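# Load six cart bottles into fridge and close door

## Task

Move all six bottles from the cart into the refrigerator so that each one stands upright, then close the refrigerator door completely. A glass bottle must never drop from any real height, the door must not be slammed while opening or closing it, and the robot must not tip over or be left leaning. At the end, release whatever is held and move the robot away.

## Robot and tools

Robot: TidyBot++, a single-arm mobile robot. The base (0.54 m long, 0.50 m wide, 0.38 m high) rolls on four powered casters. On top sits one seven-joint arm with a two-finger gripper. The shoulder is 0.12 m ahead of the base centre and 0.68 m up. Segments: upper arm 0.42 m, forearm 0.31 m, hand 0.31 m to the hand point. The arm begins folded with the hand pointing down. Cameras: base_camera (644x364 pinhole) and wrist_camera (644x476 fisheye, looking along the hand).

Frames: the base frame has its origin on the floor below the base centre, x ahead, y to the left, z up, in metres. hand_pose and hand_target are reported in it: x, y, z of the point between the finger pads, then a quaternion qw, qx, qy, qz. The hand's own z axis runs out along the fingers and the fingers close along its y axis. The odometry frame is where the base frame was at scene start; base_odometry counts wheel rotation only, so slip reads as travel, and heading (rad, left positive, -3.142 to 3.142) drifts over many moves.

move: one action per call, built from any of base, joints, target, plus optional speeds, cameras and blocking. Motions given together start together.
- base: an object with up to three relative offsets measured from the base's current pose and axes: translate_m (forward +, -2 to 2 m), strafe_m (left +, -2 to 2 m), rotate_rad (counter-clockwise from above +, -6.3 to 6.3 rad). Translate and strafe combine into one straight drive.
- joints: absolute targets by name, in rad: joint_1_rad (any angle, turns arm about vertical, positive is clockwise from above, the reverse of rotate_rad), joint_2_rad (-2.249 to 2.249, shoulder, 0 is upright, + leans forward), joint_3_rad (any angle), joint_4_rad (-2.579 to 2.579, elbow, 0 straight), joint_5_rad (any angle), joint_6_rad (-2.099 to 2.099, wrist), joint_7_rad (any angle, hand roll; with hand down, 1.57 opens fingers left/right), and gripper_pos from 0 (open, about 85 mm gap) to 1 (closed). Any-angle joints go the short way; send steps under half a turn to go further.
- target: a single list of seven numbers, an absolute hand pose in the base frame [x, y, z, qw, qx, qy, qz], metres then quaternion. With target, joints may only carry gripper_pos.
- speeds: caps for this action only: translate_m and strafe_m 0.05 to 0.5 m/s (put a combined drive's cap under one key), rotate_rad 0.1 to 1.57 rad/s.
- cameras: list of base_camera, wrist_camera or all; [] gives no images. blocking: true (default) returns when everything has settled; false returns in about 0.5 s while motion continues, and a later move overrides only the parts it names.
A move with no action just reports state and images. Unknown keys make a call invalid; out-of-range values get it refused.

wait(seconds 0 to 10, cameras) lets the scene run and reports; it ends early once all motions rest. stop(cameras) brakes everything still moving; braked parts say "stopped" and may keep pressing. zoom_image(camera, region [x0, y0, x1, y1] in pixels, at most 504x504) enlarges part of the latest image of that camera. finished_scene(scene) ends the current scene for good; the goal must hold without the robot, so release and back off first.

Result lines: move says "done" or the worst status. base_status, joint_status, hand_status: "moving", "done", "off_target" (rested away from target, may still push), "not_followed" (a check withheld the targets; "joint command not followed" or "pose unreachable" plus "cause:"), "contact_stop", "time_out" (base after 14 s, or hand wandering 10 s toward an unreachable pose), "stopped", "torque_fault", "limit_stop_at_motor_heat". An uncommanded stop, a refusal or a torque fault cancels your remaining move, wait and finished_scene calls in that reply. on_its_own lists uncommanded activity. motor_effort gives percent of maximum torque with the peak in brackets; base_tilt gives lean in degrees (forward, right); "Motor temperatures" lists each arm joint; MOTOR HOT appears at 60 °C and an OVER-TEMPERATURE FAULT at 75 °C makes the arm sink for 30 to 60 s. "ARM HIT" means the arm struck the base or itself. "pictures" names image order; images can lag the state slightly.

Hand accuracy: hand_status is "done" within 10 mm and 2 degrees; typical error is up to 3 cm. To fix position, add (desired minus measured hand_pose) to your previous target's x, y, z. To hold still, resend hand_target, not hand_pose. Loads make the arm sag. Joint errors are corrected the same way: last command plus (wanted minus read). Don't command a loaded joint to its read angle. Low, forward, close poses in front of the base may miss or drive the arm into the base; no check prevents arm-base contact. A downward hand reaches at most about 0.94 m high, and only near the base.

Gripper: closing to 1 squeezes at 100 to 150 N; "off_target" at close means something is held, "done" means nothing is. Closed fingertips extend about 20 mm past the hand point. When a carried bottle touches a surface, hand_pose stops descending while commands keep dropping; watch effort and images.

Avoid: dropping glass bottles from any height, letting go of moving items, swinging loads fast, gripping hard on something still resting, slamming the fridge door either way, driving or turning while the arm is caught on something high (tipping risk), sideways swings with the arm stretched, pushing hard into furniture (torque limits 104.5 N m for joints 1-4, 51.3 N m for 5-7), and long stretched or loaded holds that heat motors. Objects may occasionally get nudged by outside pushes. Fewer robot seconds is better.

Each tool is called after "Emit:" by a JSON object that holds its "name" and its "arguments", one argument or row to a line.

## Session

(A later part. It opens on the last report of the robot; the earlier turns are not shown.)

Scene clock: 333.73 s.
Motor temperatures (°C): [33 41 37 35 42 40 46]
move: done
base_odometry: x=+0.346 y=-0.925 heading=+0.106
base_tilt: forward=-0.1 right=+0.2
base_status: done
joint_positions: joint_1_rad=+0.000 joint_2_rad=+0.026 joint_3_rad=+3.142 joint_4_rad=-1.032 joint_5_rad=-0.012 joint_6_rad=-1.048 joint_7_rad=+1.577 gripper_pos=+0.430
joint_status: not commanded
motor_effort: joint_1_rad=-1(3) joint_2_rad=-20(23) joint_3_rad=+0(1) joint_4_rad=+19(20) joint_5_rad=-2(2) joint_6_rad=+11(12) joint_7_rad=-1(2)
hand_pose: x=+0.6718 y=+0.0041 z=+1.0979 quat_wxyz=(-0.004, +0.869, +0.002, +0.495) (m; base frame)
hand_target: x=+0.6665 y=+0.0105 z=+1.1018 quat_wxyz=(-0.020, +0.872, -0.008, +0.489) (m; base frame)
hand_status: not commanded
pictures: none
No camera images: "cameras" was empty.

Emit:
{"name": "move", "arguments": {
  "base": {"translate_m":0.811,"strafe_m":1.234,"rotate_rad":1.289},
  "joints": {"joint_2_rad":0.18,"joint_4_rad":-0.69,"joint_6_rad":-1.2},
  "speeds": {"translate_m":0.4,"rotate_rad":0.8},
  "cameras": ["wrist_camera"]
}}

Emit:
{"name": "move", "arguments": {
  "base": {"translate_m":0.46},
  "speeds": {"translate_m":0.3},
  "cameras": ["wrist_camera"]
}}

Scene clock: 344.57 s.
Motor temperatures (°C): [33 41 37 36 42 40 46]
move: done
base_odometry: x=+1.022 y=+0.388 heading=+1.396
base_tilt: forward=-0.2 right=+0.2
base_status: done
joint_positions: joint_1_rad=+0.002 joint_2_rad=+0.179 joint_3_rad=+3.145 joint_4_rad=-0.723 joint_5_rad=-0.013 joint_6_rad=-1.156 joint_7_rad=+1.577 gripper_pos=+0.430
joint_status: all done
motor_effort: joint_1_rad=-2(6) joint_2_rad=-24(27) joint_3_rad=+0(4) joint_4_rad=+18(20) joint_5_rad=-1(4) joint_6_rad=+11(12) joint_7_rad=-2(2)
hand_pose: x=+0.7157 y=+0.0020 z=+1.1452 quat_wxyz=(-0.003, +0.857, +0.001, +0.516) (m; base frame)
hand_target: x=+0.7078 y=+0.0108 z=+1.1495 quat_wxyz=(-0.021, +0.860, -0.006, +0.510) (m; base frame)
hand_status: not commanded
pictures: wrist_camera

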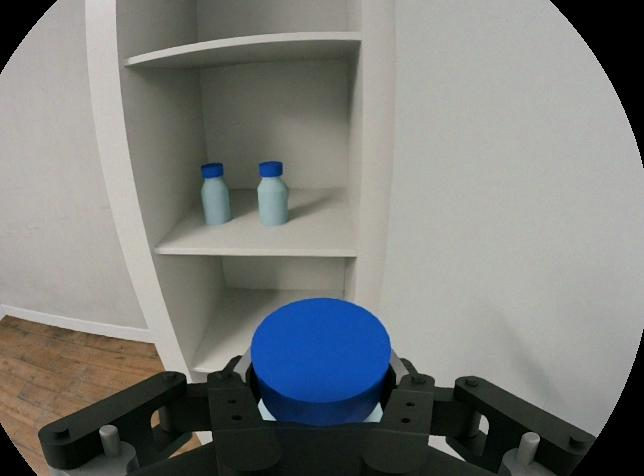

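Scene clock: 347.07 s.
Motor temperatures (°C): [33 41 37 36 42 40 46]
move: done
base_odometry: x=+1.103 y=+0.841 heading=+1.395
base_tilt: forward=-0.1 right=+0.2
base_status: done
joint_positions: joint_1_rad=+0.002 joint_2_rad=+0.183 joint_3_rad=+3.145 joint_4_rad=-0.720 joint_5_rad=-0.013 joint_6_rad=-1.159 joint_7_rad=+1.577 gripper_pos=+0.430
joint_status: not commanded
motor_effort: joint_1_rad=-1(3) joint_2_rad=-24(28) joint_3_rad=+0(2) joint_4_rad=+18(19) joint_5_rad=-1(2) joint_6_rad=+11(12) joint_7_rad=-1(2)
hand_pose: x=+0.7168 y=+0.0020 z=+1.1436 quat_wxyz=(-0.003, +0.858, +0.001, +0.514) (m; base frame)
hand_target: x=+0.7078 y=+0.0108 z=+1.1495 quat_wxyz=(-0.021, +0.860, -0.006, +0.510) (m; base frame)
hand_status: not commanded
pictures: wrist_camera

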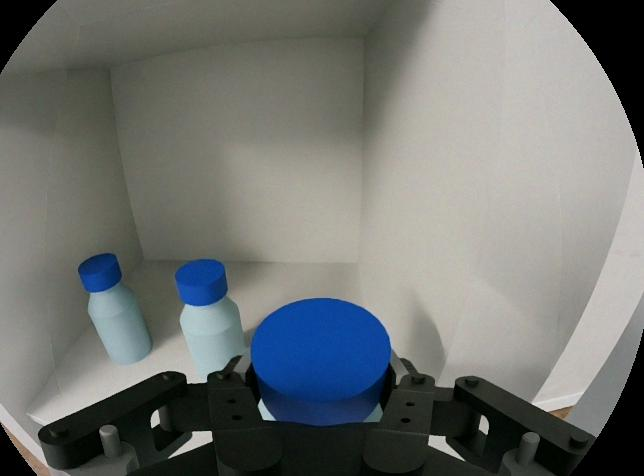

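Emit:
{"name": "move", "arguments": {
  "base": {"strafe_m":0.019},
  "cameras": ["wrist_camera"]
}}

Emit:
{"name": "zoom_image", "arguments": {
  "camera": "wrist_camera",
  "region": [380, 240, 644, 476]
}}

Scene clock: 391.83 s.
Motor temperatures (°C): [33 41 37 36 42 40 46]
move: done
base_odometry: x=+1.084 y=+0.845 heading=+1.395
base_tilt: forward=-0.1 right=+0.2
base_status: done
joint_positions: joint_1_rad=-0.001 joint_2_rad=+0.183 joint_3_rad=+3.144 joint_4_rad=-0.720 joint_5_rad=-0.013 joint_6_rad=-1.159 joint_7_rad=+1.577 gripper_pos=+0.430
joint_status: not commanded
motor_effort: joint_1_rad=-1(5) joint_2_rad=-24(26) joint_3_rad=+0(2) joint_4_rad=+18(19) joint_5_rad=-1(3) joint_6_rad=+11(11) joint_7_rad=-1(2)
hand_pose: x=+0.7168 y=+0.0044 z=+1.1436 quat_wxyz=(-0.005, +0.858, +0.003, +0.514) (m; base frame)
hand_target: x=+0.7078 y=+0.0108 z=+1.1495 quat_wxyz=(-0.021, +0.860, -0.006, +0.510) (m; base frame)
hand_status: not commanded
pictures: wrist_camera

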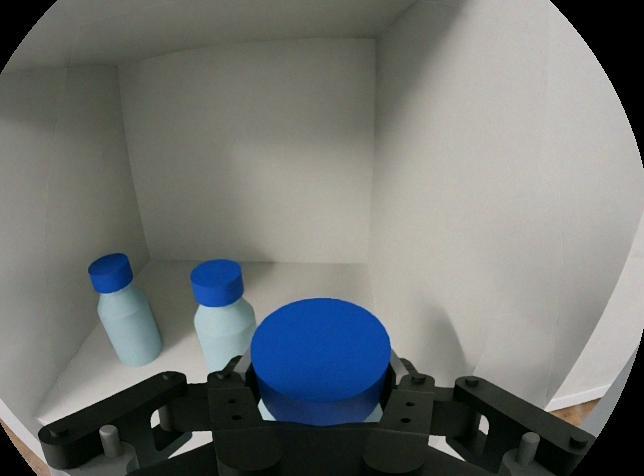

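Scaled by 1.909.

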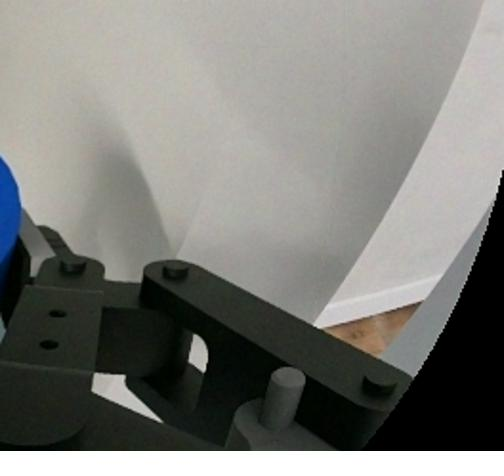

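Emit:
{"name": "move", "arguments": {
  "base": {"translate_m":0.07},
  "speeds": {"translate_m":0.15},
  "cameras": ["wrist_camera"]
}}

Scene clock: 399.57 s.
Motor temperatures (°C): [33 41 37 36 42 40 46]
move: done
base_odometry: x=+1.096 y=+0.914 heading=+1.395
base_tilt: forward=-0.1 right=+0.2
base_status: done
joint_positions: joint_1_rad=-0.001 joint_2_rad=+0.184 joint_3_rad=+3.144 joint_4_rad=-0.719 joint_5_rad=-0.013 joint_6_rad=-1.160 joint_7_rad=+1.577 gripper_pos=+0.430
joint_status: not commanded
motor_effort: joint_1_rad=-1(3) joint_2_rad=-24(28) joint_3_rad=+0(1) joint_4_rad=+18(20) joint_5_rad=-1(2) joint_6_rad=+11(12) joint_7_rad=-1(2)
hand_pose: x=+0.7171 y=+0.0044 z=+1.1433 quat_wxyz=(-0.005, +0.858, +0.003, +0.514) (m; base frame)
hand_target: x=+0.7078 y=+0.0108 z=+1.1495 quat_wxyz=(-0.021, +0.860, -0.006, +0.510) (m; base frame)
hand_status: not commanded
pictures: wrist_camera

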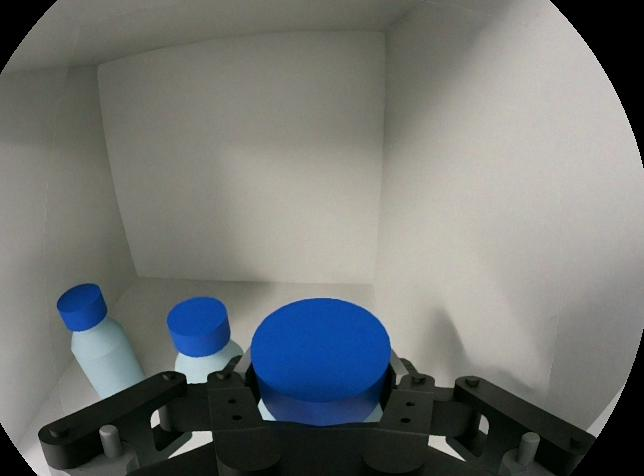

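Emit:
{"name": "move", "arguments": {
  "base": {"translate_m":0.067},
  "joints": {"joint_4_rad":-0.88,"joint_6_rad":-0.98},
  "speeds": {"translate_m":0.15},
  "cameras": []
}}

Emit:
{"name": "move", "arguments": {
  "joints": {"joint_4_rad":-0.97,"joint_6_rad":-0.89},
  "cameras": ["wrist_camera"]
}}

Scene clock: 406.87 s.
Motor temperatures (°C): [33 41 37 36 42 40 46]
move: time_out
base_odometry: x=+1.106 y=+0.974 heading=+1.396
base_tilt: forward=-0.1 right=+0.2
base_status: translate_m time_out (by the wheels' count: +0.061 of +0.067)
joint_positions: joint_1_rad=-0.001 joint_2_rad=+0.196 joint_3_rad=+3.144 joint_4_rad=-0.873 joint_5_rad=-0.013 joint_6_rad=-1.050 joint_7_rad=+1.577 gripper_pos=+0.430
joint_status: all done
motor_effort: joint_1_rad=-1(4) joint_2_rad=-25(33) joint_3_rad=+0(1) joint_4_rad=+19(23) joint_5_rad=-1(2) joint_6_rad=+11(12) joint_7_rad=-1(2)
hand_pose: x=+0.7422 y=+0.0042 z=+1.0834 quat_wxyz=(-0.005, +0.872, +0.002, +0.489) (m; base frame)
hand_target: x=+0.7461 y=+0.0100 z=+1.1088 quat_wxyz=(-0.021, +0.852, -0.009, +0.523) (m; base frame)
hand_status: not commanded
pictures: none
No camera images: "cameras" was empty.

not run: a stop that you did not command came earlier in this reply.

Emit:
{"name": "move", "arguments": {
  "cameras": ["base_camera","wrist_camera"]
}}

Scene clock: 407.97 s.
Motor temperatures (°C): [33 41 37 36 42 40 46]
base_odometry: x=+1.106 y=+0.974 heading=+1.396
base_tilt: forward=-0.1 right=+0.2
base_status: translate_m time_out (by the wheels' count: +0.061 of +0.067)
joint_positions: joint_1_rad=-0.001 joint_2_rad=+0.196 joint_3_rad=+3.144 joint_4_rad=-0.873 joint_5_rad=-0.013 joint_6_rad=-1.050 joint_7_rad=+1.577 gripper_pos=+0.430
joint_status: all done
motor_effort: joint_1_rad=-1(4) joint_2_rad=-25(33) joint_3_rad=+0(1) joint_4_rad=+20(23) joint_5_rad=-2(2) joint_6_rad=+11(12) joint_7_rad=-1(2)
hand_pose: x=+0.7422 y=+0.0042 z=+1.0834 quat_wxyz=(-0.005, +0.872, +0.002, +0.489) (m; base frame)
hand_target: x=+0.7461 y=+0.0100 z=+1.1088 quat_wxyz=(-0.021, +0.852, -0.009, +0.523) (m; base frame)
hand_status: not commanded
pictures: base_camera, wrist_camera

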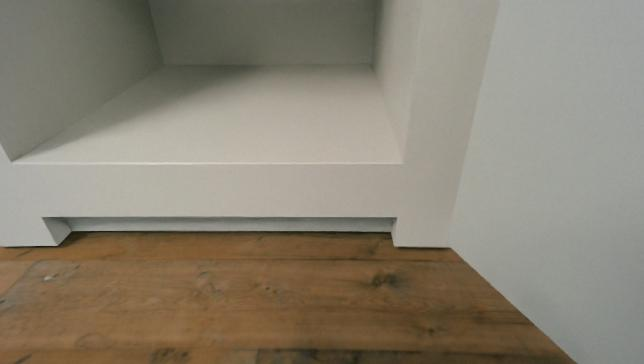

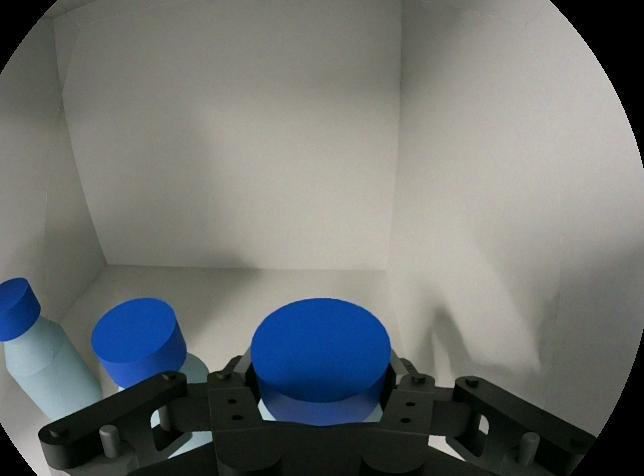

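Emit:
{"name": "move", "arguments": {
  "base": {"translate_m":0.0},
  "joints": {"joint_4_rad":-0.97,"joint_6_rad":-0.89},
  "cameras": ["wrist_camera"]
}}

Scene clock: 421.70 s.
Motor temperatures (°C): [33 41 37 36 42 40 46]
move: done
base_odometry: x=+1.106 y=+0.974 heading=+1.396
base_tilt: forward=-0.1 right=+0.2
base_status: done
joint_positions: joint_1_rad=-0.001 joint_2_rad=+0.196 joint_3_rad=+3.144 joint_4_rad=-0.959 joint_5_rad=-0.013 joint_6_rad=-0.964 joint_7_rad=+1.577 gripper_pos=+0.430
joint_status: all done
motor_effort: joint_1_rad=-1(2) joint_2_rad=-26(28) joint_3_rad=+0(1) joint_4_rad=+20(22) joint_5_rad=-1(1) joint_6_rad=+11(12) joint_7_rad=-1(2)
hand_pose: x=+0.7542 y=+0.0040 z=+1.0591 quat_wxyz=(-0.005, +0.872, +0.001, +0.489) (m; base frame)
hand_target: x=+0.7588 y=+0.0095 z=+1.0835 quat_wxyz=(-0.021, +0.852, -0.010, +0.523) (m; base frame)
hand_status: not commanded
pictures: wrist_camera

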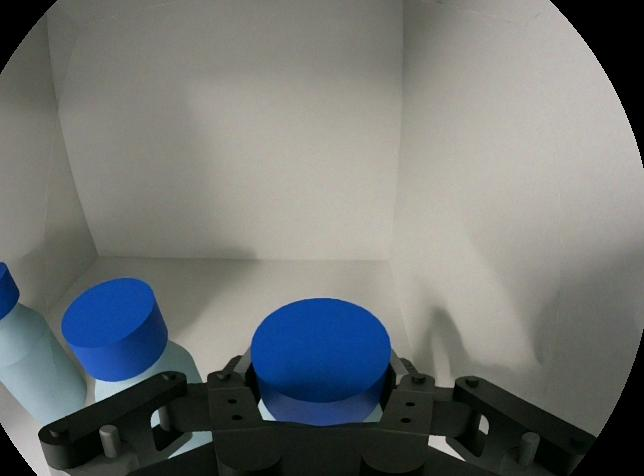

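Emit:
{"name": "move", "arguments": {
  "joints": {"joint_4_rad":-1.02,"joint_6_rad":-0.86},
  "cameras": []
}}

Emit:
{"name": "move", "arguments": {
  "joints": {"joint_4_rad":-1.05,"joint_6_rad":-0.88},
  "cameras": []
}}

Emit:
{"name": "move", "arguments": {
  "joints": {"gripper_pos":0.27},
  "cameras": ["wrist_camera"]
}}

Scene clock: 427.30 s.
Motor temperatures (°C): [33 41 37 36 42 40 46]
move: done
base_odometry: x=+1.106 y=+0.974 heading=+1.396
base_tilt: forward=-0.1 right=+0.2
base_status: not commanded
joint_positions: joint_1_rad=-0.001 joint_2_rad=+0.194 joint_3_rad=+3.144 joint_4_rad=-0.988 joint_5_rad=-0.013 joint_6_rad=-0.921 joint_7_rad=+1.577 gripper_pos=+0.430
joint_status: all done
motor_effort: joint_1_rad=-2(2) joint_2_rad=-21(26) joint_3_rad=+1(1) joint_4_rad=+17(21) joint_5_rad=-1(1) joint_6_rad=+10(11) joint_7_rad=-2(2)
hand_pose: x=+0.7594 y=+0.0039 z=+1.0557 quat_wxyz=(-0.005, +0.868, +0.001, +0.496) (m; base frame)
hand_target: x=+0.7620 y=+0.0093 z=+1.0635 quat_wxyz=(-0.021, +0.857, -0.011, +0.515) (m; base frame)
hand_status: not commanded
pictures: none
No camera images: "cameras" was empty.

Scene clock: 427.93 s.
Motor temperatures (°C): [33 41 37 36 42 40 46]
move: done
base_odometry: x=+1.106 y=+0.974 heading=+1.396
base_tilt: forward=-0.1 right=+0.2
base_status: not commanded
joint_positions: joint_1_rad=-0.001 joint_2_rad=+0.187 joint_3_rad=+3.144 joint_4_rad=-1.001 joint_5_rad=-0.013 joint_6_rad=-0.912 joint_7_rad=+1.577 gripper_pos=+0.430
joint_status: all done
motor_effort: joint_1_rad=-2(2) joint_2_rad=-20(22) joint_3_rad=+0(1) joint_4_rad=+15(17) joint_5_rad=+0(1) joint_6_rad=+5(9) joint_7_rad=-1(1)
hand_pose: x=+0.7577 y=+0.0039 z=+1.0557 quat_wxyz=(-0.005, +0.867, +0.001, +0.498) (m; base frame)
hand_target: x=+0.7577 y=+0.0094 z=+1.0411 quat_wxyz=(-0.020, +0.870, -0.011, +0.493) (m; base frame)
hand_status: not commanded
pictures: none
No camera images: "cameras" was empty.

Scene clock: 428.77 s.
Motor temperatures (°C): [33 41 37 36 42 40 46]
move: done
base_odometry: x=+1.106 y=+0.974 heading=+1.396
base_tilt: forward=-0.1 right=+0.2
base_status: not commanded
joint_positions: joint_1_rad=-0.001 joint_2_rad=+0.187 joint_3_rad=+3.144 joint_4_rad=-1.022 joint_5_rad=-0.013 joint_6_rad=-0.912 joint_7_rad=+1.577 gripper_pos=+0.270
joint_status: all done
motor_effort: joint_1_rad=-2(3) joint_2_rad=-23(24) joint_3_rad=+0(1) joint_4_rad=+17(18) joint_5_rad=-1(2) joint_6_rad=+8(8) joint_7_rad=-1(2)
hand_pose: x=+0.7567 y=+0.0039 z=+1.0438 quat_wxyz=(-0.005, +0.873, +0.001, +0.489) (m; base frame)
hand_target: x=+0.7577 y=+0.0094 z=+1.0411 quat_wxyz=(-0.020, +0.870, -0.011, +0.493) (m; base frame)
hand_status: not commanded
pictures: wrist_camera

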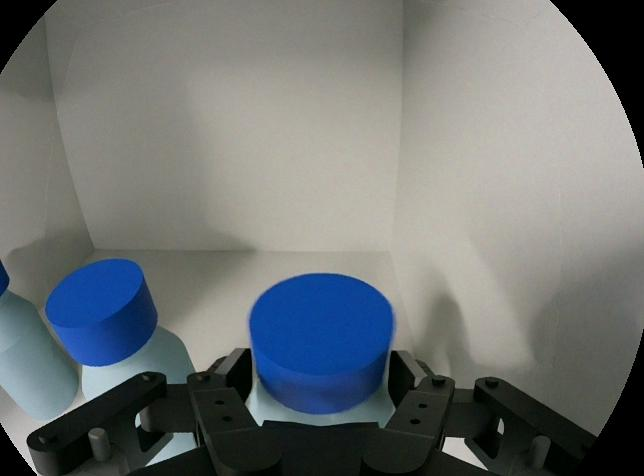

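Emit:
{"name": "move", "arguments": {
  "joints": {"gripper_pos":0.22},
  "cameras": []
}}

Emit:
{"name": "move", "arguments": {
  "base": {"translate_m":-0.15},
  "speeds": {"translate_m":0.15},
  "cameras": ["wrist_camera"]
}}

Emit:
{"name": "move", "arguments": {
  "base": {"translate_m":-0.33},
  "speeds": {"translate_m":0.4},
  "cameras": ["wrist_camera"]
}}

Scene clock: 433.50 s.
Motor temperatures (°C): [33 41 37 36 42 40 46]
move: done
base_odometry: x=+1.106 y=+0.974 heading=+1.396
base_tilt: forward=-0.1 right=+0.2
base_status: not commanded
joint_positions: joint_1_rad=-0.001 joint_2_rad=+0.187 joint_3_rad=+3.144 joint_4_rad=-1.022 joint_5_rad=-0.013 joint_6_rad=-0.912 joint_7_rad=+1.577 gripper_pos=+0.220
joint_status: all done
motor_effort: joint_1_rad=-1(2) joint_2_rad=-23(23) joint_3_rad=+1(1) joint_4_rad=+17(18) joint_5_rad=-1(2) joint_6_rad=+8(8) joint_7_rad=-1(2)
hand_pose: x=+0.7567 y=+0.0039 z=+1.0438 quat_wxyz=(-0.005, +0.873, +0.001, +0.489) (m; base frame)
hand_target: x=+0.7577 y=+0.0094 z=+1.0411 quat_wxyz=(-0.020, +0.870, -0.011, +0.493) (m; base frame)
hand_status: not commanded
pictures: none
No camera images: "cameras" was empty.

Scene clock: 435.17 s.
Motor temperatures (°C): [33 41 37 36 42 40 46]
move: done
base_odometry: x=+1.080 y=+0.826 heading=+1.398
base_tilt: forward=-0.1 right=+0.2
base_status: done
joint_positions: joint_1_rad=-0.001 joint_2_rad=+0.186 joint_3_rad=+3.144 joint_4_rad=-1.022 joint_5_rad=-0.013 joint_6_rad=-0.912 joint_7_rad=+1.577 gripper_pos=+0.220
joint_status: not commanded
motor_effort: joint_1_rad=-2(3) joint_2_rad=-23(26) joint_3_rad=+0(1) joint_4_rad=+17(18) joint_5_rad=-1(2) joint_6_rad=+8(8) joint_7_rad=-2(2)
hand_pose: x=+0.7563 y=+0.0039 z=+1.0445 quat_wxyz=(-0.005, +0.872, +0.001, +0.489) (m; base frame)
hand_target: x=+0.7577 y=+0.0094 z=+1.0411 quat_wxyz=(-0.020, +0.870, -0.011, +0.493) (m; base frame)
hand_status: not commanded
pictures: wrist_camera

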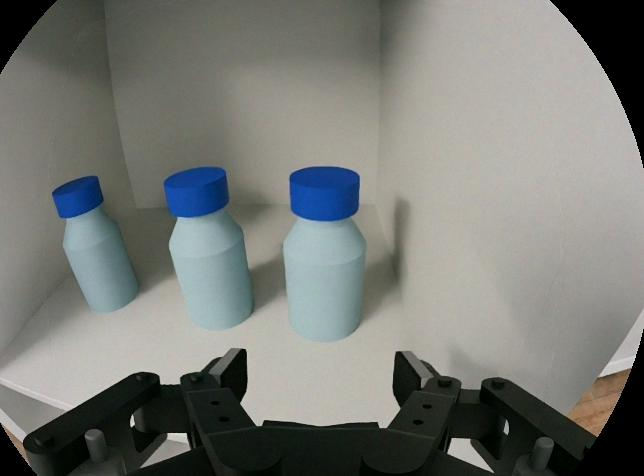

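Scene clock: 437.13 s.
Motor temperatures (°C): [33 41 37 36 42 40 46]
move: done
base_odometry: x=+1.023 y=+0.501 heading=+1.399
base_tilt: forward=-0.2 right=+0.2
base_status: done
joint_positions: joint_1_rad=-0.001 joint_2_rad=+0.182 joint_3_rad=+3.144 joint_4_rad=-1.022 joint_5_rad=-0.013 joint_6_rad=-0.912 joint_7_rad=+1.577 gripper_pos=+0.220
joint_status: not commanded
motor_effort: joint_1_rad=-2(3) joint_2_rad=-23(26) joint_3_rad=+0(1) joint_4_rad=+18(18) joint_5_rad=-1(2) joint_6_rad=+8(8) joint_7_rad=-1(2)
hand_pose: x=+0.7549 y=+0.0039 z=+1.0470 quat_wxyz=(-0.005, +0.871, +0.001, +0.491) (m; base frame)
hand_target: x=+0.7577 y=+0.0094 z=+1.0411 quat_wxyz=(-0.020, +0.870, -0.011, +0.493) (m; base frame)
hand_status: not commanded
pictures: wrist_camera

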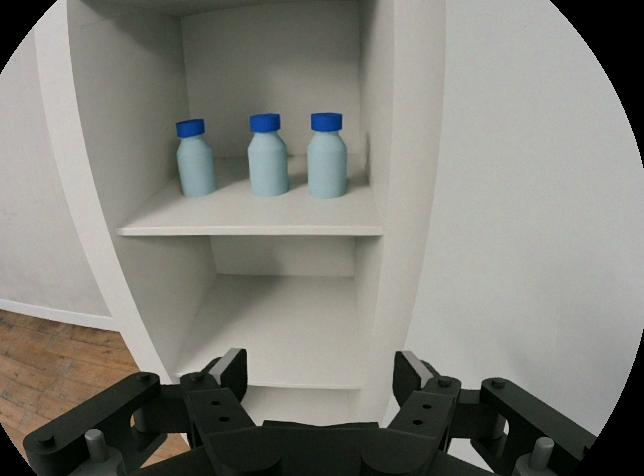

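Emit:
{"name": "move", "arguments": {
  "base": {"translate_m":-0.4,"strafe_m":0.25},
  "joints": {"joint_2_rad":0.03,"joint_4_rad":-1.22,"joint_6_rad":-0.86,"gripper_pos":0.27},
  "speeds": {"translate_m":0.5},
  "cameras": []
}}

Scene clock: 487.87 s.
Motor temperatures (°C): [33 42 37 35 42 40 46]
move: done
base_odometry: x=+0.709 y=+0.149 heading=+1.399
base_tilt: forward=-0.2 right=+0.2
base_status: done
joint_positions: joint_1_rad=-0.001 joint_2_rad=+0.042 joint_3_rad=+3.144 joint_4_rad=-1.188 joint_5_rad=-0.013 joint_6_rad=-0.910 joint_7_rad=+1.577 gripper_pos=+0.270
joint_status: all done
motor_effort: joint_1_rad=-2(3) joint_2_rad=-18(26) joint_3_rad=+0(2) joint_4_rad=+18(19) joint_5_rad=-1(2) joint_6_rad=+8(8) joint_7_rad=-1(2)
hand_pose: x=+0.6950 y=+0.0038 z=+1.0395 quat_wxyz=(-0.005, +0.877, +0.001, +0.480) (m; base frame)
hand_target: x=+0.6970 y=+0.0093 z=+1.0418 quat_wxyz=(-0.020, +0.870, -0.011, +0.493) (m; base frame)
hand_status: not commanded
pictures: none
No camera images: "cameras" was empty.

Emit:
{"name": "move", "arguments": {
  "base": {"translate_m":-0.854,"strafe_m":0.167,"rotate_rad":-1.291},
  "joints": {"gripper_pos":0.30},
  "speeds": {"translate_m":0.45,"rotate_rad":0.8},
  "cameras": ["wrist_camera","base_camera"]
}}

Scene clock: 493.57 s.
Motor temperatures (°C): [33 42 37 35 42 40 46]
move: done
base_odometry: x=+0.398 y=-0.664 heading=+0.107
base_tilt: forward=-0.1 right=+0.2
base_status: done
joint_positions: joint_1_rad=+0.000 joint_2_rad=+0.042 joint_3_rad=+3.143 joint_4_rad=-1.189 joint_5_rad=-0.014 joint_6_rad=-0.909 joint_7_rad=+1.577 gripper_pos=+0.300
joint_status: all done
motor_effort: joint_1_rad=-1(5) joint_2_rad=-18(22) joint_3_rad=+0(3) joint_4_rad=+18(18) joint_5_rad=-1(2) joint_6_rad=+8(8) joint_7_rad=-1(2)
hand_pose: x=+0.6952 y=+0.0038 z=+1.0393 quat_wxyz=(-0.005, +0.877, +0.001, +0.480) (m; base frame)
hand_target: x=+0.6970 y=+0.0093 z=+1.0418 quat_wxyz=(-0.020, +0.870, -0.011, +0.493) (m; base frame)
hand_status: not commanded
pictures: base_camera, wrist_camera

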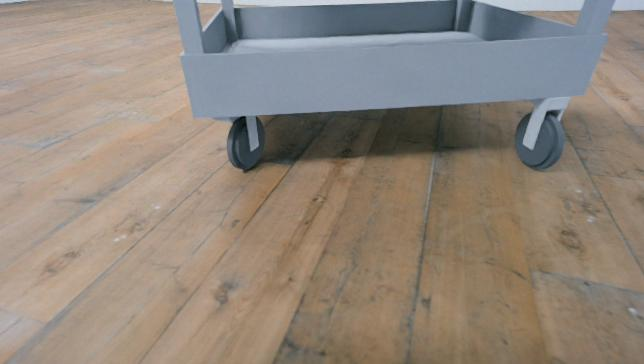

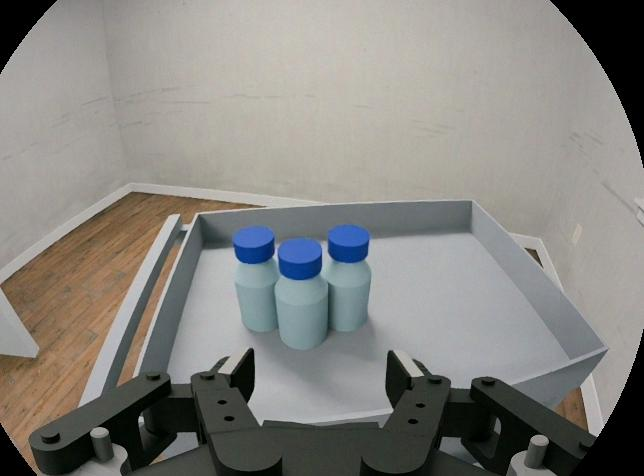

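Emit:
{"name": "move", "arguments": {
  "base": {"translate_m":0.215,"strafe_m":0.031},
  "speeds": {"translate_m":0.3},
  "cameras": []
}}

Emit:
{"name": "move", "arguments": {
  "joints": {"joint_2_rad":0.0,"joint_4_rad":-1.42,"joint_6_rad":-0.68},
  "cameras": ["wrist_camera"]
}}

Scene clock: 500.20 s.
Motor temperatures (°C): [33 42 37 35 42 40 46]
move: done
base_odometry: x=+0.609 y=-0.610 heading=+0.106
base_tilt: forward=-0.1 right=+0.2
base_status: done
joint_positions: joint_1_rad=+0.000 joint_2_rad=+0.039 joint_3_rad=+3.143 joint_4_rad=-1.190 joint_5_rad=-0.014 joint_6_rad=-0.908 joint_7_rad=+1.577 gripper_pos=+0.300
joint_status: not commanded
motor_effort: joint_1_rad=-2(2) joint_2_rad=-18(21) joint_3_rad=+0(1) joint_4_rad=+18(18) joint_5_rad=-1(2) joint_6_rad=+8(8) joint_7_rad=-1(2)
hand_pose: x=+0.6941 y=+0.0038 z=+1.0409 quat_wxyz=(-0.005, +0.876, +0.001, +0.482) (m; base frame)
hand_target: x=+0.6970 y=+0.0093 z=+1.0418 quat_wxyz=(-0.020, +0.870, -0.011, +0.493) (m; base frame)
hand_status: not commanded
pictures: none
No camera images: "cameras" was empty.

Scene clock: 501.63 s.
Motor temperatures (°C): [33 42 37 35 42 40 46]
move: done
base_odometry: x=+0.609 y=-0.610 heading=+0.106
base_tilt: forward=-0.1 right=+0.1
base_status: not commanded
joint_positions: joint_1_rad=+0.000 joint_2_rad=+0.031 joint_3_rad=+3.143 joint_4_rad=-1.390 joint_5_rad=-0.014 joint_6_rad=-0.736 joint_7_rad=+1.577 gripper_pos=+0.300
joint_status: all done
motor_effort: joint_1_rad=-1(2) joint_2_rad=-19(21) joint_3_rad=+0(1) joint_4_rad=+18(19) joint_5_rad=-1(2) joint_6_rad=+7(9) joint_7_rad=-1(2)
hand_pose: x=+0.7023 y=+0.0032 z=+0.9772 quat_wxyz=(-0.005, +0.881, +0.000, +0.473) (m; base frame)
hand_target: x=+0.6985 y=+0.0081 z=+0.9927 quat_wxyz=(-0.020, +0.867, -0.014, +0.497) (m; base frame)
hand_status: not commanded
pictures: wrist_camera

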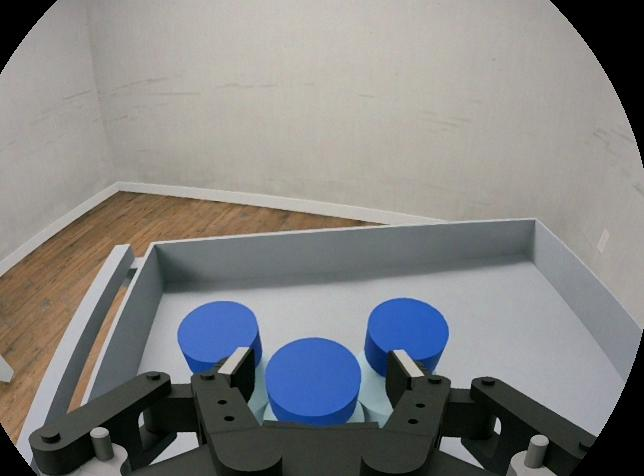

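Emit:
{"name": "move", "arguments": {
  "base": {"strafe_m":0.006,"translate_m":-0.012},
  "cameras": []
}}

Emit:
{"name": "move", "arguments": {
  "joints": {"joint_2_rad":-0.007,"joint_4_rad":-1.53,"joint_6_rad":-0.55},
  "cameras": ["wrist_camera"]
}}

Scene clock: 507.20 s.
Motor temperatures (°C): [33 42 37 35 42 40 46]
move: done
base_odometry: x=+0.596 y=-0.606 heading=+0.106
base_tilt: forward=-0.1 right=+0.2
base_status: done
joint_positions: joint_1_rad=+0.000 joint_2_rad=+0.019 joint_3_rad=+3.143 joint_4_rad=-1.390 joint_5_rad=-0.014 joint_6_rad=-0.732 joint_7_rad=+1.577 gripper_pos=+0.300
joint_status: not commanded
motor_effort: joint_1_rad=-2(4) joint_2_rad=-18(23) joint_3_rad=+0(2) joint_4_rad=+18(19) joint_5_rad=-1(2) joint_6_rad=+8(8) joint_7_rad=-1(2)
hand_pose: x=+0.6992 y=+0.0032 z=+0.9850 quat_wxyz=(-0.005, +0.877, +0.000, +0.480) (m; base frame)
hand_target: x=+0.6985 y=+0.0081 z=+0.9927 quat_wxyz=(-0.020, +0.867, -0.014, +0.497) (m; base frame)
hand_status: not commanded
pictures: none
No camera images: "cameras" was empty.

Scene clock: 508.43 s.
Motor temperatures (°C): [33 42 37 35 42 40 46]
move: done
base_odometry: x=+0.596 y=-0.606 heading=+0.106
base_tilt: forward=-0.1 right=+0.1
base_status: not commanded
joint_positions: joint_1_rad=+0.000 joint_2_rad=+0.018 joint_3_rad=+3.143 joint_4_rad=-1.501 joint_5_rad=-0.014 joint_6_rad=-0.606 joint_7_rad=+1.577 gripper_pos=+0.300
joint_status: all done
motor_effort: joint_1_rad=-2(2) joint_2_rad=-19(20) joint_3_rad=+0(1) joint_4_rad=+18(20) joint_5_rad=-1(1) joint_6_rad=+8(8) joint_7_rad=-1(2)
hand_pose: x=+0.7053 y=+0.0028 z=+0.9548 quat_wxyz=(-0.004, +0.874, -0.001, +0.487) (m; base frame)
hand_target: x=+0.7029 y=+0.0072 z=+0.9678 quat_wxyz=(-0.019, +0.860, -0.015, +0.509) (m; base frame)
hand_status: not commanded
pictures: wrist_camera

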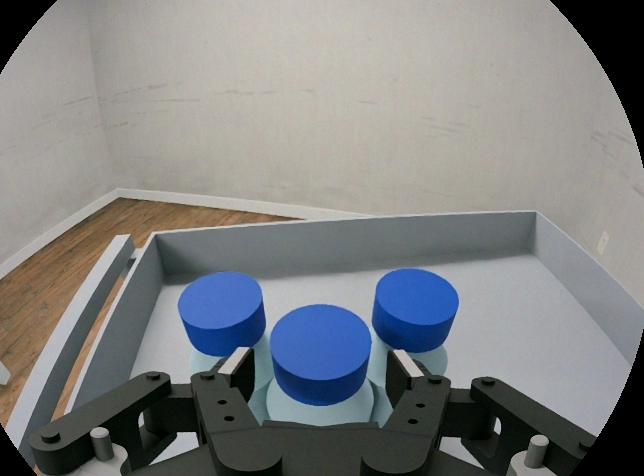

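Emit:
{"name": "move", "arguments": {
  "joints": {"joint_2_rad":-0.01,"joint_4_rad":-1.64,"joint_6_rad":-0.44},
  "cameras": ["wrist_camera"]
}}

Emit:
{"name": "zoom_image", "arguments": {
  "camera": "wrist_camera",
  "region": [160, 220, 480, 440]
}}

Scene clock: 516.20 s.
Motor temperatures (°C): [33 42 37 35 42 40 46]
move: done
base_odometry: x=+0.596 y=-0.606 heading=+0.106
base_tilt: forward=-0.1 right=+0.2
base_status: not commanded
joint_positions: joint_1_rad=+0.000 joint_2_rad=+0.017 joint_3_rad=+3.143 joint_4_rad=-1.611 joint_5_rad=-0.014 joint_6_rad=-0.496 joint_7_rad=+1.577 gripper_pos=+0.300
joint_status: all done
motor_effort: joint_1_rad=-2(2) joint_2_rad=-19(19) joint_3_rad=+0(1) joint_4_rad=+18(20) joint_5_rad=-1(1) joint_6_rad=+8(9) joint_7_rad=-1(1)
hand_pose: x=+0.7048 y=+0.0024 z=+0.9210 quat_wxyz=(-0.004, +0.873, -0.002, +0.487) (m; base frame)
hand_target: x=+0.7019 y=+0.0063 z=+0.9350 quat_wxyz=(-0.018, +0.860, -0.017, +0.510) (m; base frame)
hand_status: not commanded
pictures: wrist_camera

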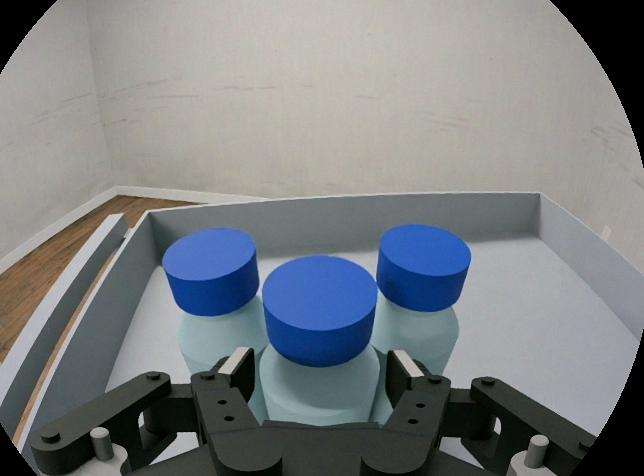

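Scaled by 1.575.

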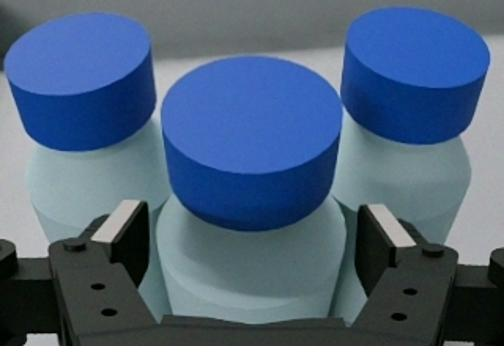

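Emit:
{"name": "move", "arguments": {
  "joints": {"joint_2_rad":-0.01,"joint_4_rad":-1.60,"joint_6_rad":-0.48},
  "cameras": []
}}

Emit:
{"name": "move", "arguments": {
  "base": {"translate_m":0.02},
  "speeds": {"translate_m":0.06},
  "cameras": ["wrist_camera"]
}}

Emit:
{"name": "zoom_image", "arguments": {
  "camera": "wrist_camera",
  "region": [160, 220, 480, 440]
}}

Scene clock: 524.00 s.
Motor temperatures (°C): [33 42 37 35 42 40 46]
move: done
base_odometry: x=+0.596 y=-0.606 heading=+0.106
base_tilt: forward=-0.1 right=+0.1
base_status: not commanded
joint_positions: joint_1_rad=+0.000 joint_2_rad=+0.016 joint_3_rad=+3.143 joint_4_rad=-1.601 joint_5_rad=-0.014 joint_6_rad=-0.494 joint_7_rad=+1.577 gripper_pos=+0.300
joint_status: all done
motor_effort: joint_1_rad=-2(2) joint_2_rad=-19(19) joint_3_rad=+0(0) joint_4_rad=+19(20) joint_5_rad=-1(1) joint_6_rad=+8(8) joint_7_rad=-1(2)
hand_pose: x=+0.7067 y=+0.0024 z=+0.9275 quat_wxyz=(-0.004, +0.870, -0.002, +0.492) (m; base frame)
hand_target: x=+0.7024 y=+0.0066 z=+0.9476 quat_wxyz=(-0.018, +0.860, -0.016, +0.510) (m; base frame)
hand_status: not commanded
pictures: none
No camera images: "cameras" was empty.

Scene clock: 524.83 s.
Motor temperatures (°C): [33 42 37 35 42 40 46]
move: done
base_odometry: x=+0.616 y=-0.603 heading=+0.106
base_tilt: forward=-0.1 right=+0.2
base_status: done
joint_positions: joint_1_rad=+0.000 joint_2_rad=+0.011 joint_3_rad=+3.143 joint_4_rad=-1.601 joint_5_rad=-0.014 joint_6_rad=-0.494 joint_7_rad=+1.577 gripper_pos=+0.300
joint_status: not commanded
motor_effort: joint_1_rad=-1(3) joint_2_rad=-19(21) joint_3_rad=+0(1) joint_4_rad=+19(20) joint_5_rad=-1(1) joint_6_rad=+8(9) joint_7_rad=-1(2)
hand_pose: x=+0.7054 y=+0.0024 z=+0.9305 quat_wxyz=(-0.004, +0.869, -0.002, +0.495) (m; base frame)
hand_target: x=+0.7024 y=+0.0066 z=+0.9476 quat_wxyz=(-0.018, +0.860, -0.016, +0.510) (m; base frame)
hand_status: not commanded
pictures: wrist_camera

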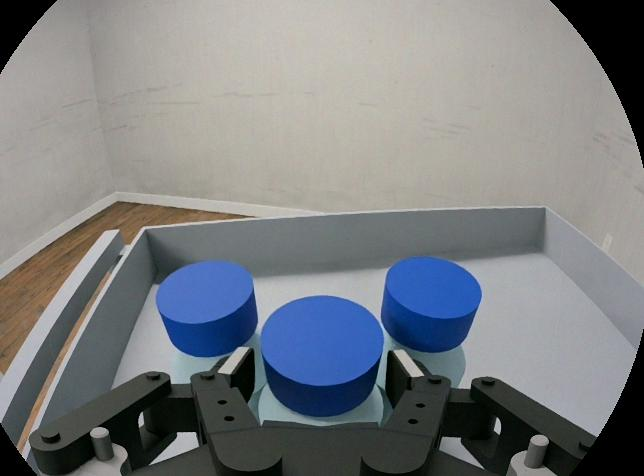

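Scaled by 1.575.

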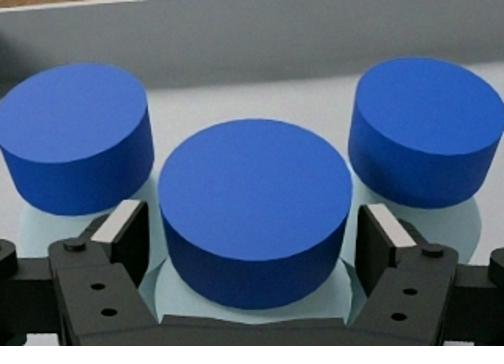

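Emit:
{"name": "move", "arguments": {
  "base": {"translate_m":0.014},
  "speeds": {"translate_m":0.05},
  "cameras": ["wrist_camera"]
}}

Emit:
{"name": "zoom_image", "arguments": {
  "camera": "wrist_camera",
  "region": [160, 220, 480, 440]
}}

Scene clock: 532.17 s.
Motor temperatures (°C): [33 42 37 35 42 40 46]
move: done
base_odometry: x=+0.630 y=-0.602 heading=+0.107
base_tilt: forward=-0.1 right=+0.2
base_status: done
joint_positions: joint_1_rad=+0.000 joint_2_rad=+0.009 joint_3_rad=+3.143 joint_4_rad=-1.601 joint_5_rad=-0.014 joint_6_rad=-0.494 joint_7_rad=+1.577 gripper_pos=+0.300
joint_status: not commanded
motor_effort: joint_1_rad=-1(2) joint_2_rad=-18(20) joint_3_rad=+0(1) joint_4_rad=+18(19) joint_5_rad=-1(1) joint_6_rad=+8(8) joint_7_rad=-1(1)
hand_pose: x=+0.7048 y=+0.0024 z=+0.9320 quat_wxyz=(-0.004, +0.868, -0.002, +0.496) (m; base frame)
hand_target: x=+0.7024 y=+0.0066 z=+0.9476 quat_wxyz=(-0.018, +0.860, -0.016, +0.510) (m; base frame)
hand_status: not commanded
pictures: wrist_camera

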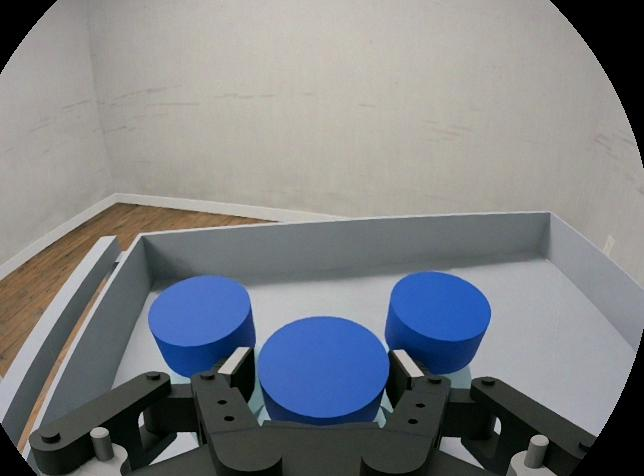

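Scaled by 1.575.

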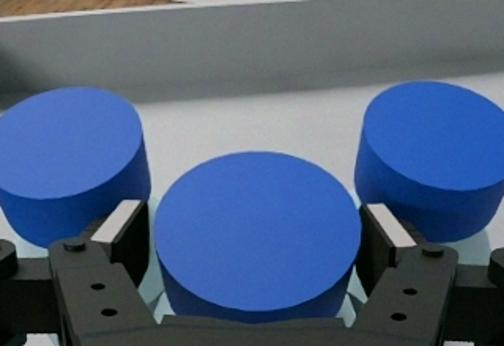

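Emit:
{"name": "move", "arguments": {
  "joints": {"joint_2_rad":-0.01,"joint_4_rad":-1.64,"joint_6_rad":-0.44},
  "cameras": ["wrist_camera"]
}}

Emit:
{"name": "zoom_image", "arguments": {
  "camera": "wrist_camera",
  "region": [160, 220, 480, 440]
}}

Scene clock: 541.87 s.
Motor temperatures (°C): [33 42 37 35 42 40 46]
move: done
base_odometry: x=+0.630 y=-0.602 heading=+0.107
base_tilt: forward=-0.1 right=+0.2
base_status: not commanded
joint_positions: joint_1_rad=+0.000 joint_2_rad=+0.009 joint_3_rad=+3.143 joint_4_rad=-1.618 joint_5_rad=-0.014 joint_6_rad=-0.478 joint_7_rad=+1.577 gripper_pos=+0.300
joint_status: all done
motor_effort: joint_1_rad=-2(2) joint_2_rad=-18(19) joint_3_rad=+0(1) joint_4_rad=+18(19) joint_5_rad=-1(1) joint_6_rad=+8(9) joint_7_rad=-1(2)
hand_pose: x=+0.7046 y=+0.0023 z=+0.9268 quat_wxyz=(-0.004, +0.868, -0.002, +0.496) (m; base frame)
hand_target: x=+0.7019 y=+0.0063 z=+0.9350 quat_wxyz=(-0.018, +0.860, -0.017, +0.510) (m; base frame)
hand_status: not commanded
pictures: wrist_camera

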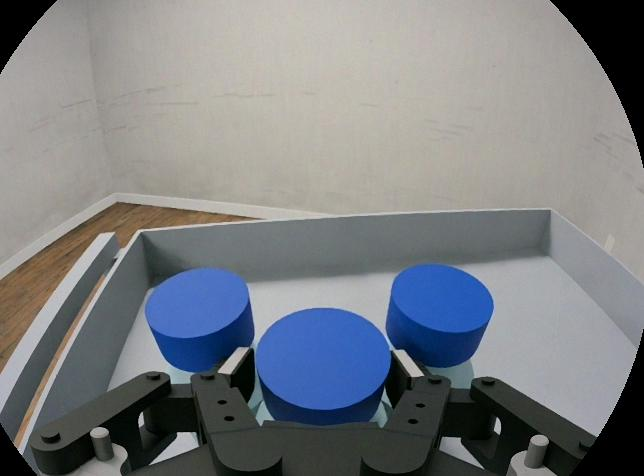

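Scaled by 1.575.

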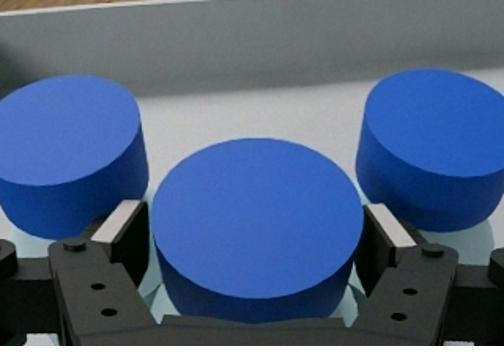

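Emit:
{"name": "move", "arguments": {
  "joints": {"gripper_pos":0.65},
  "cameras": ["wrist_camera"]
}}

Scene clock: 545.07 s.
Motor temperatures (°C): [33 42 37 35 42 40 46]
move: off_target
base_odometry: x=+0.630 y=-0.602 heading=+0.107
base_tilt: forward=-0.1 right=+0.2
base_status: not commanded
joint_positions: joint_1_rad=+0.000 joint_2_rad=+0.008 joint_3_rad=+3.144 joint_4_rad=-1.618 joint_5_rad=-0.014 joint_6_rad=-0.478 joint_7_rad=+1.577 gripper_pos=+0.429
joint_status: gripper_pos off_target (ended at +0.429, target +0.650)
motor_effort: joint_1_rad=-3(4) joint_2_rad=-17(18) joint_3_rad=-1(2) joint_4_rad=+19(20) joint_5_rad=-2(2) joint_6_rad=+9(10) joint_7_rad=-1(1)
hand_pose: x=+0.7044 y=+0.0021 z=+0.9272 quat_wxyz=(-0.004, +0.868, -0.002, +0.496) (m; base frame)
hand_target: x=+0.7019 y=+0.0063 z=+0.9350 quat_wxyz=(-0.018, +0.860, -0.017, +0.510) (m; base frame)
hand_status: not commanded
pictures: wrist_camera

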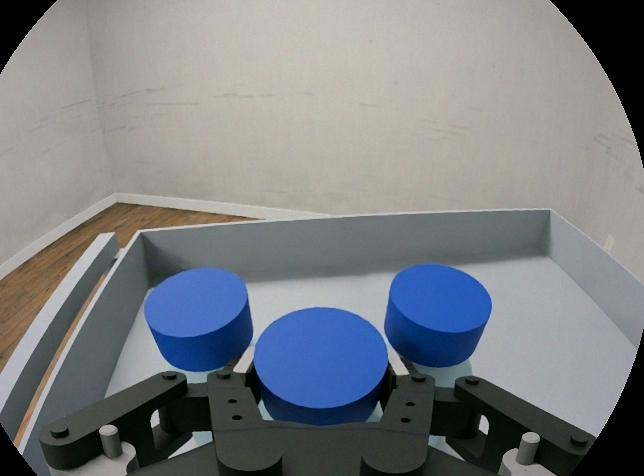

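Emit:
{"name": "move", "arguments": {
  "joints": {"joint_2_rad":0.0,"joint_4_rad":-1.42,"joint_6_rad":-0.67},
  "cameras": ["wrist_camera"]
}}

Emit:
{"name": "move", "arguments": {
  "joints": {"joint_2_rad":0.03,"joint_4_rad":-1.0,"joint_6_rad":-1.09},
  "cameras": ["wrist_camera"]
}}

Emit:
{"name": "move", "arguments": {
  "base": {"translate_m":-0.3},
  "speeds": {"translate_m":0.3},
  "cameras": ["wrist_camera"]
}}

Scene clock: 550.20 s.
Motor temperatures (°C): [33 42 37 35 42 40 46]
move: done
base_odometry: x=+0.630 y=-0.602 heading=+0.107
base_tilt: forward=-0.1 right=+0.2
base_status: not commanded
joint_positions: joint_1_rad=+0.000 joint_2_rad=+0.009 joint_3_rad=+3.144 joint_4_rad=-1.460 joint_5_rad=-0.014 joint_6_rad=-0.632 joint_7_rad=+1.577 gripper_pos=+0.429
joint_status: all done
motor_effort: joint_1_rad=-3(4) joint_2_rad=-21(24) joint_3_rad=-2(2) joint_4_rad=+22(24) joint_5_rad=-3(3) joint_6_rad=+12(13) joint_7_rad=-2(2)
hand_pose: x=+0.7041 y=+0.0026 z=+0.9771 quat_wxyz=(-0.004, +0.868, -0.001, +0.497) (m; base frame)
hand_target: x=+0.7000 y=+0.0081 z=+0.9954 quat_wxyz=(-0.020, +0.865, -0.014, +0.502) (m; base frame)
hand_status: not commanded
pictures: wrist_camera

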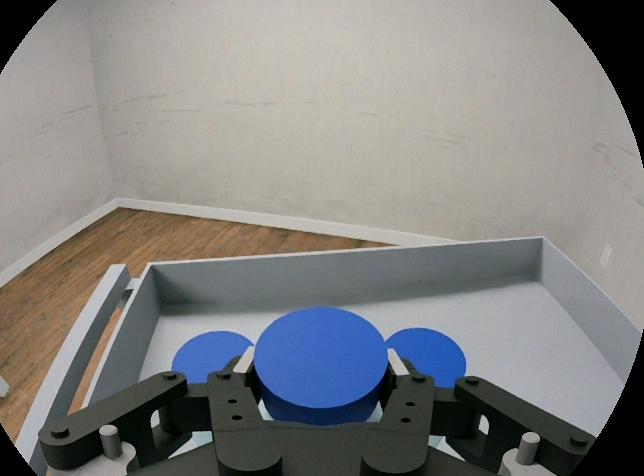

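Scene clock: 552.10 s.
Motor temperatures (°C): [33 42 37 35 42 40 46]
move: done
base_odometry: x=+0.630 y=-0.602 heading=+0.107
base_tilt: forward=-0.1 right=+0.2
base_status: not commanded
joint_positions: joint_1_rad=+0.000 joint_2_rad=+0.016 joint_3_rad=+3.144 joint_4_rad=-1.037 joint_5_rad=-0.014 joint_6_rad=-1.046 joint_7_rad=+1.577 gripper_pos=+0.429
joint_status: all done
motor_effort: joint_1_rad=-2(3) joint_2_rad=-20(24) joint_3_rad=+0(2) joint_4_rad=+20(24) joint_5_rad=-1(3) joint_6_rad=+11(13) joint_7_rad=-1(2)
hand_pose: x=+0.6678 y=+0.0039 z=+1.1014 quat_wxyz=(-0.005, +0.867, +0.002, +0.498) (m; base frame)
hand_target: x=+0.6665 y=+0.0105 z=+1.1018 quat_wxyz=(-0.020, +0.872, -0.008, +0.489) (m; base frame)
hand_status: not commanded
pictures: wrist_camera

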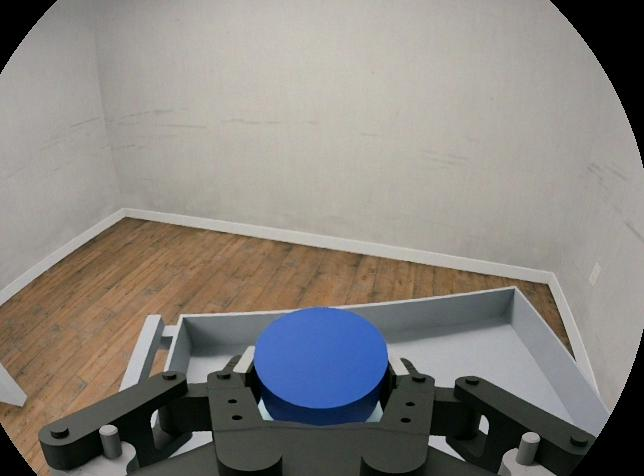

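Scene clock: 554.10 s.
Motor temperatures (°C): [33 42 37 35 42 40 46]
move: done
base_odometry: x=+0.331 y=-0.633 heading=+0.107
base_tilt: forward=-0.2 right=+0.2
base_status: done
joint_positions: joint_1_rad=+0.000 joint_2_rad=+0.035 joint_3_rad=+3.143 joint_4_rad=-1.035 joint_5_rad=-0.014 joint_6_rad=-1.052 joint_7_rad=+1.577 gripper_pos=+0.429
joint_status: not commanded
motor_effort: joint_1_rad=-2(3) joint_2_rad=-20(27) joint_3_rad=+0(1) joint_4_rad=+20(21) joint_5_rad=-1(2) joint_6_rad=+11(12) joint_7_rad=-1(2)
hand_pose: x=+0.6745 y=+0.0040 z=+1.0904 quat_wxyz=(-0.005, +0.873, +0.002, +0.488) (m; base frame)
hand_target: x=+0.6665 y=+0.0105 z=+1.1018 quat_wxyz=(-0.020, +0.872, -0.008, +0.489) (m; base frame)
hand_status: not commanded
pictures: wrist_camera

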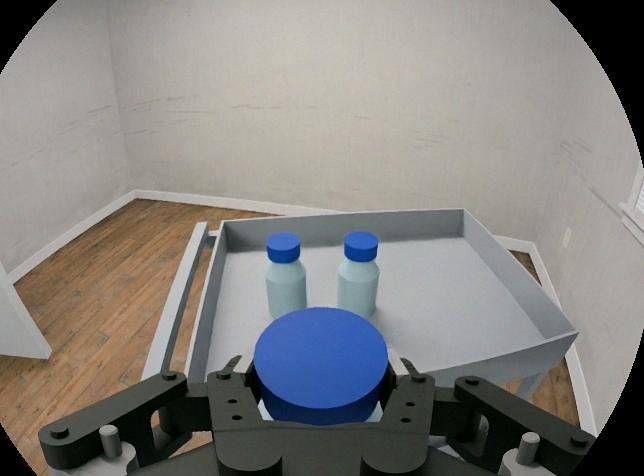

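Emit:
{"name": "move", "arguments": {
  "base": {"translate_m":0.776,"strafe_m":0.938,"rotate_rad":1.289},
  "joints": {"joint_2_rad":0.18,"joint_4_rad":-0.69,"joint_6_rad":-1.2},
  "speeds": {"translate_m":0.4,"rotate_rad":0.9},
  "cameras": ["wrist_camera"]
}}

Scene clock: 565.57 s.
Motor temperatures (°C): [33 42 37 36 42 40 46]
move: done
base_odometry: x=+1.003 y=+0.382 heading=+1.397
base_tilt: forward=-0.1 right=+0.2
base_status: done
joint_positions: joint_1_rad=+0.003 joint_2_rad=+0.185 joint_3_rad=+3.145 joint_4_rad=-0.726 joint_5_rad=-0.017 joint_6_rad=-1.159 joint_7_rad=+1.577 gripper_pos=+0.429
joint_status: all done
motor_effort: joint_1_rad=-2(7) joint_2_rad=-25(28) joint_3_rad=+0(5) joint_4_rad=+19(21) joint_5_rad=-2(4) joint_6_rad=+12(13) joint_7_rad=-1(2)
hand_pose: x=+0.7181 y=+0.0029 z=+1.1387 quat_wxyz=(-0.005, +0.860, +0.001, +0.510) (m; base frame)
hand_target: x=+0.7078 y=+0.0108 z=+1.1496 quat_wxyz=(-0.021, +0.860, -0.006, +0.510) (m; base frame)
hand_status: not commanded
pictures: wrist_camera

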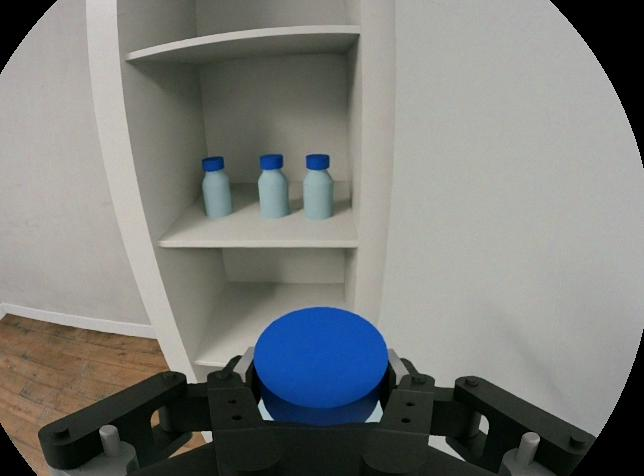

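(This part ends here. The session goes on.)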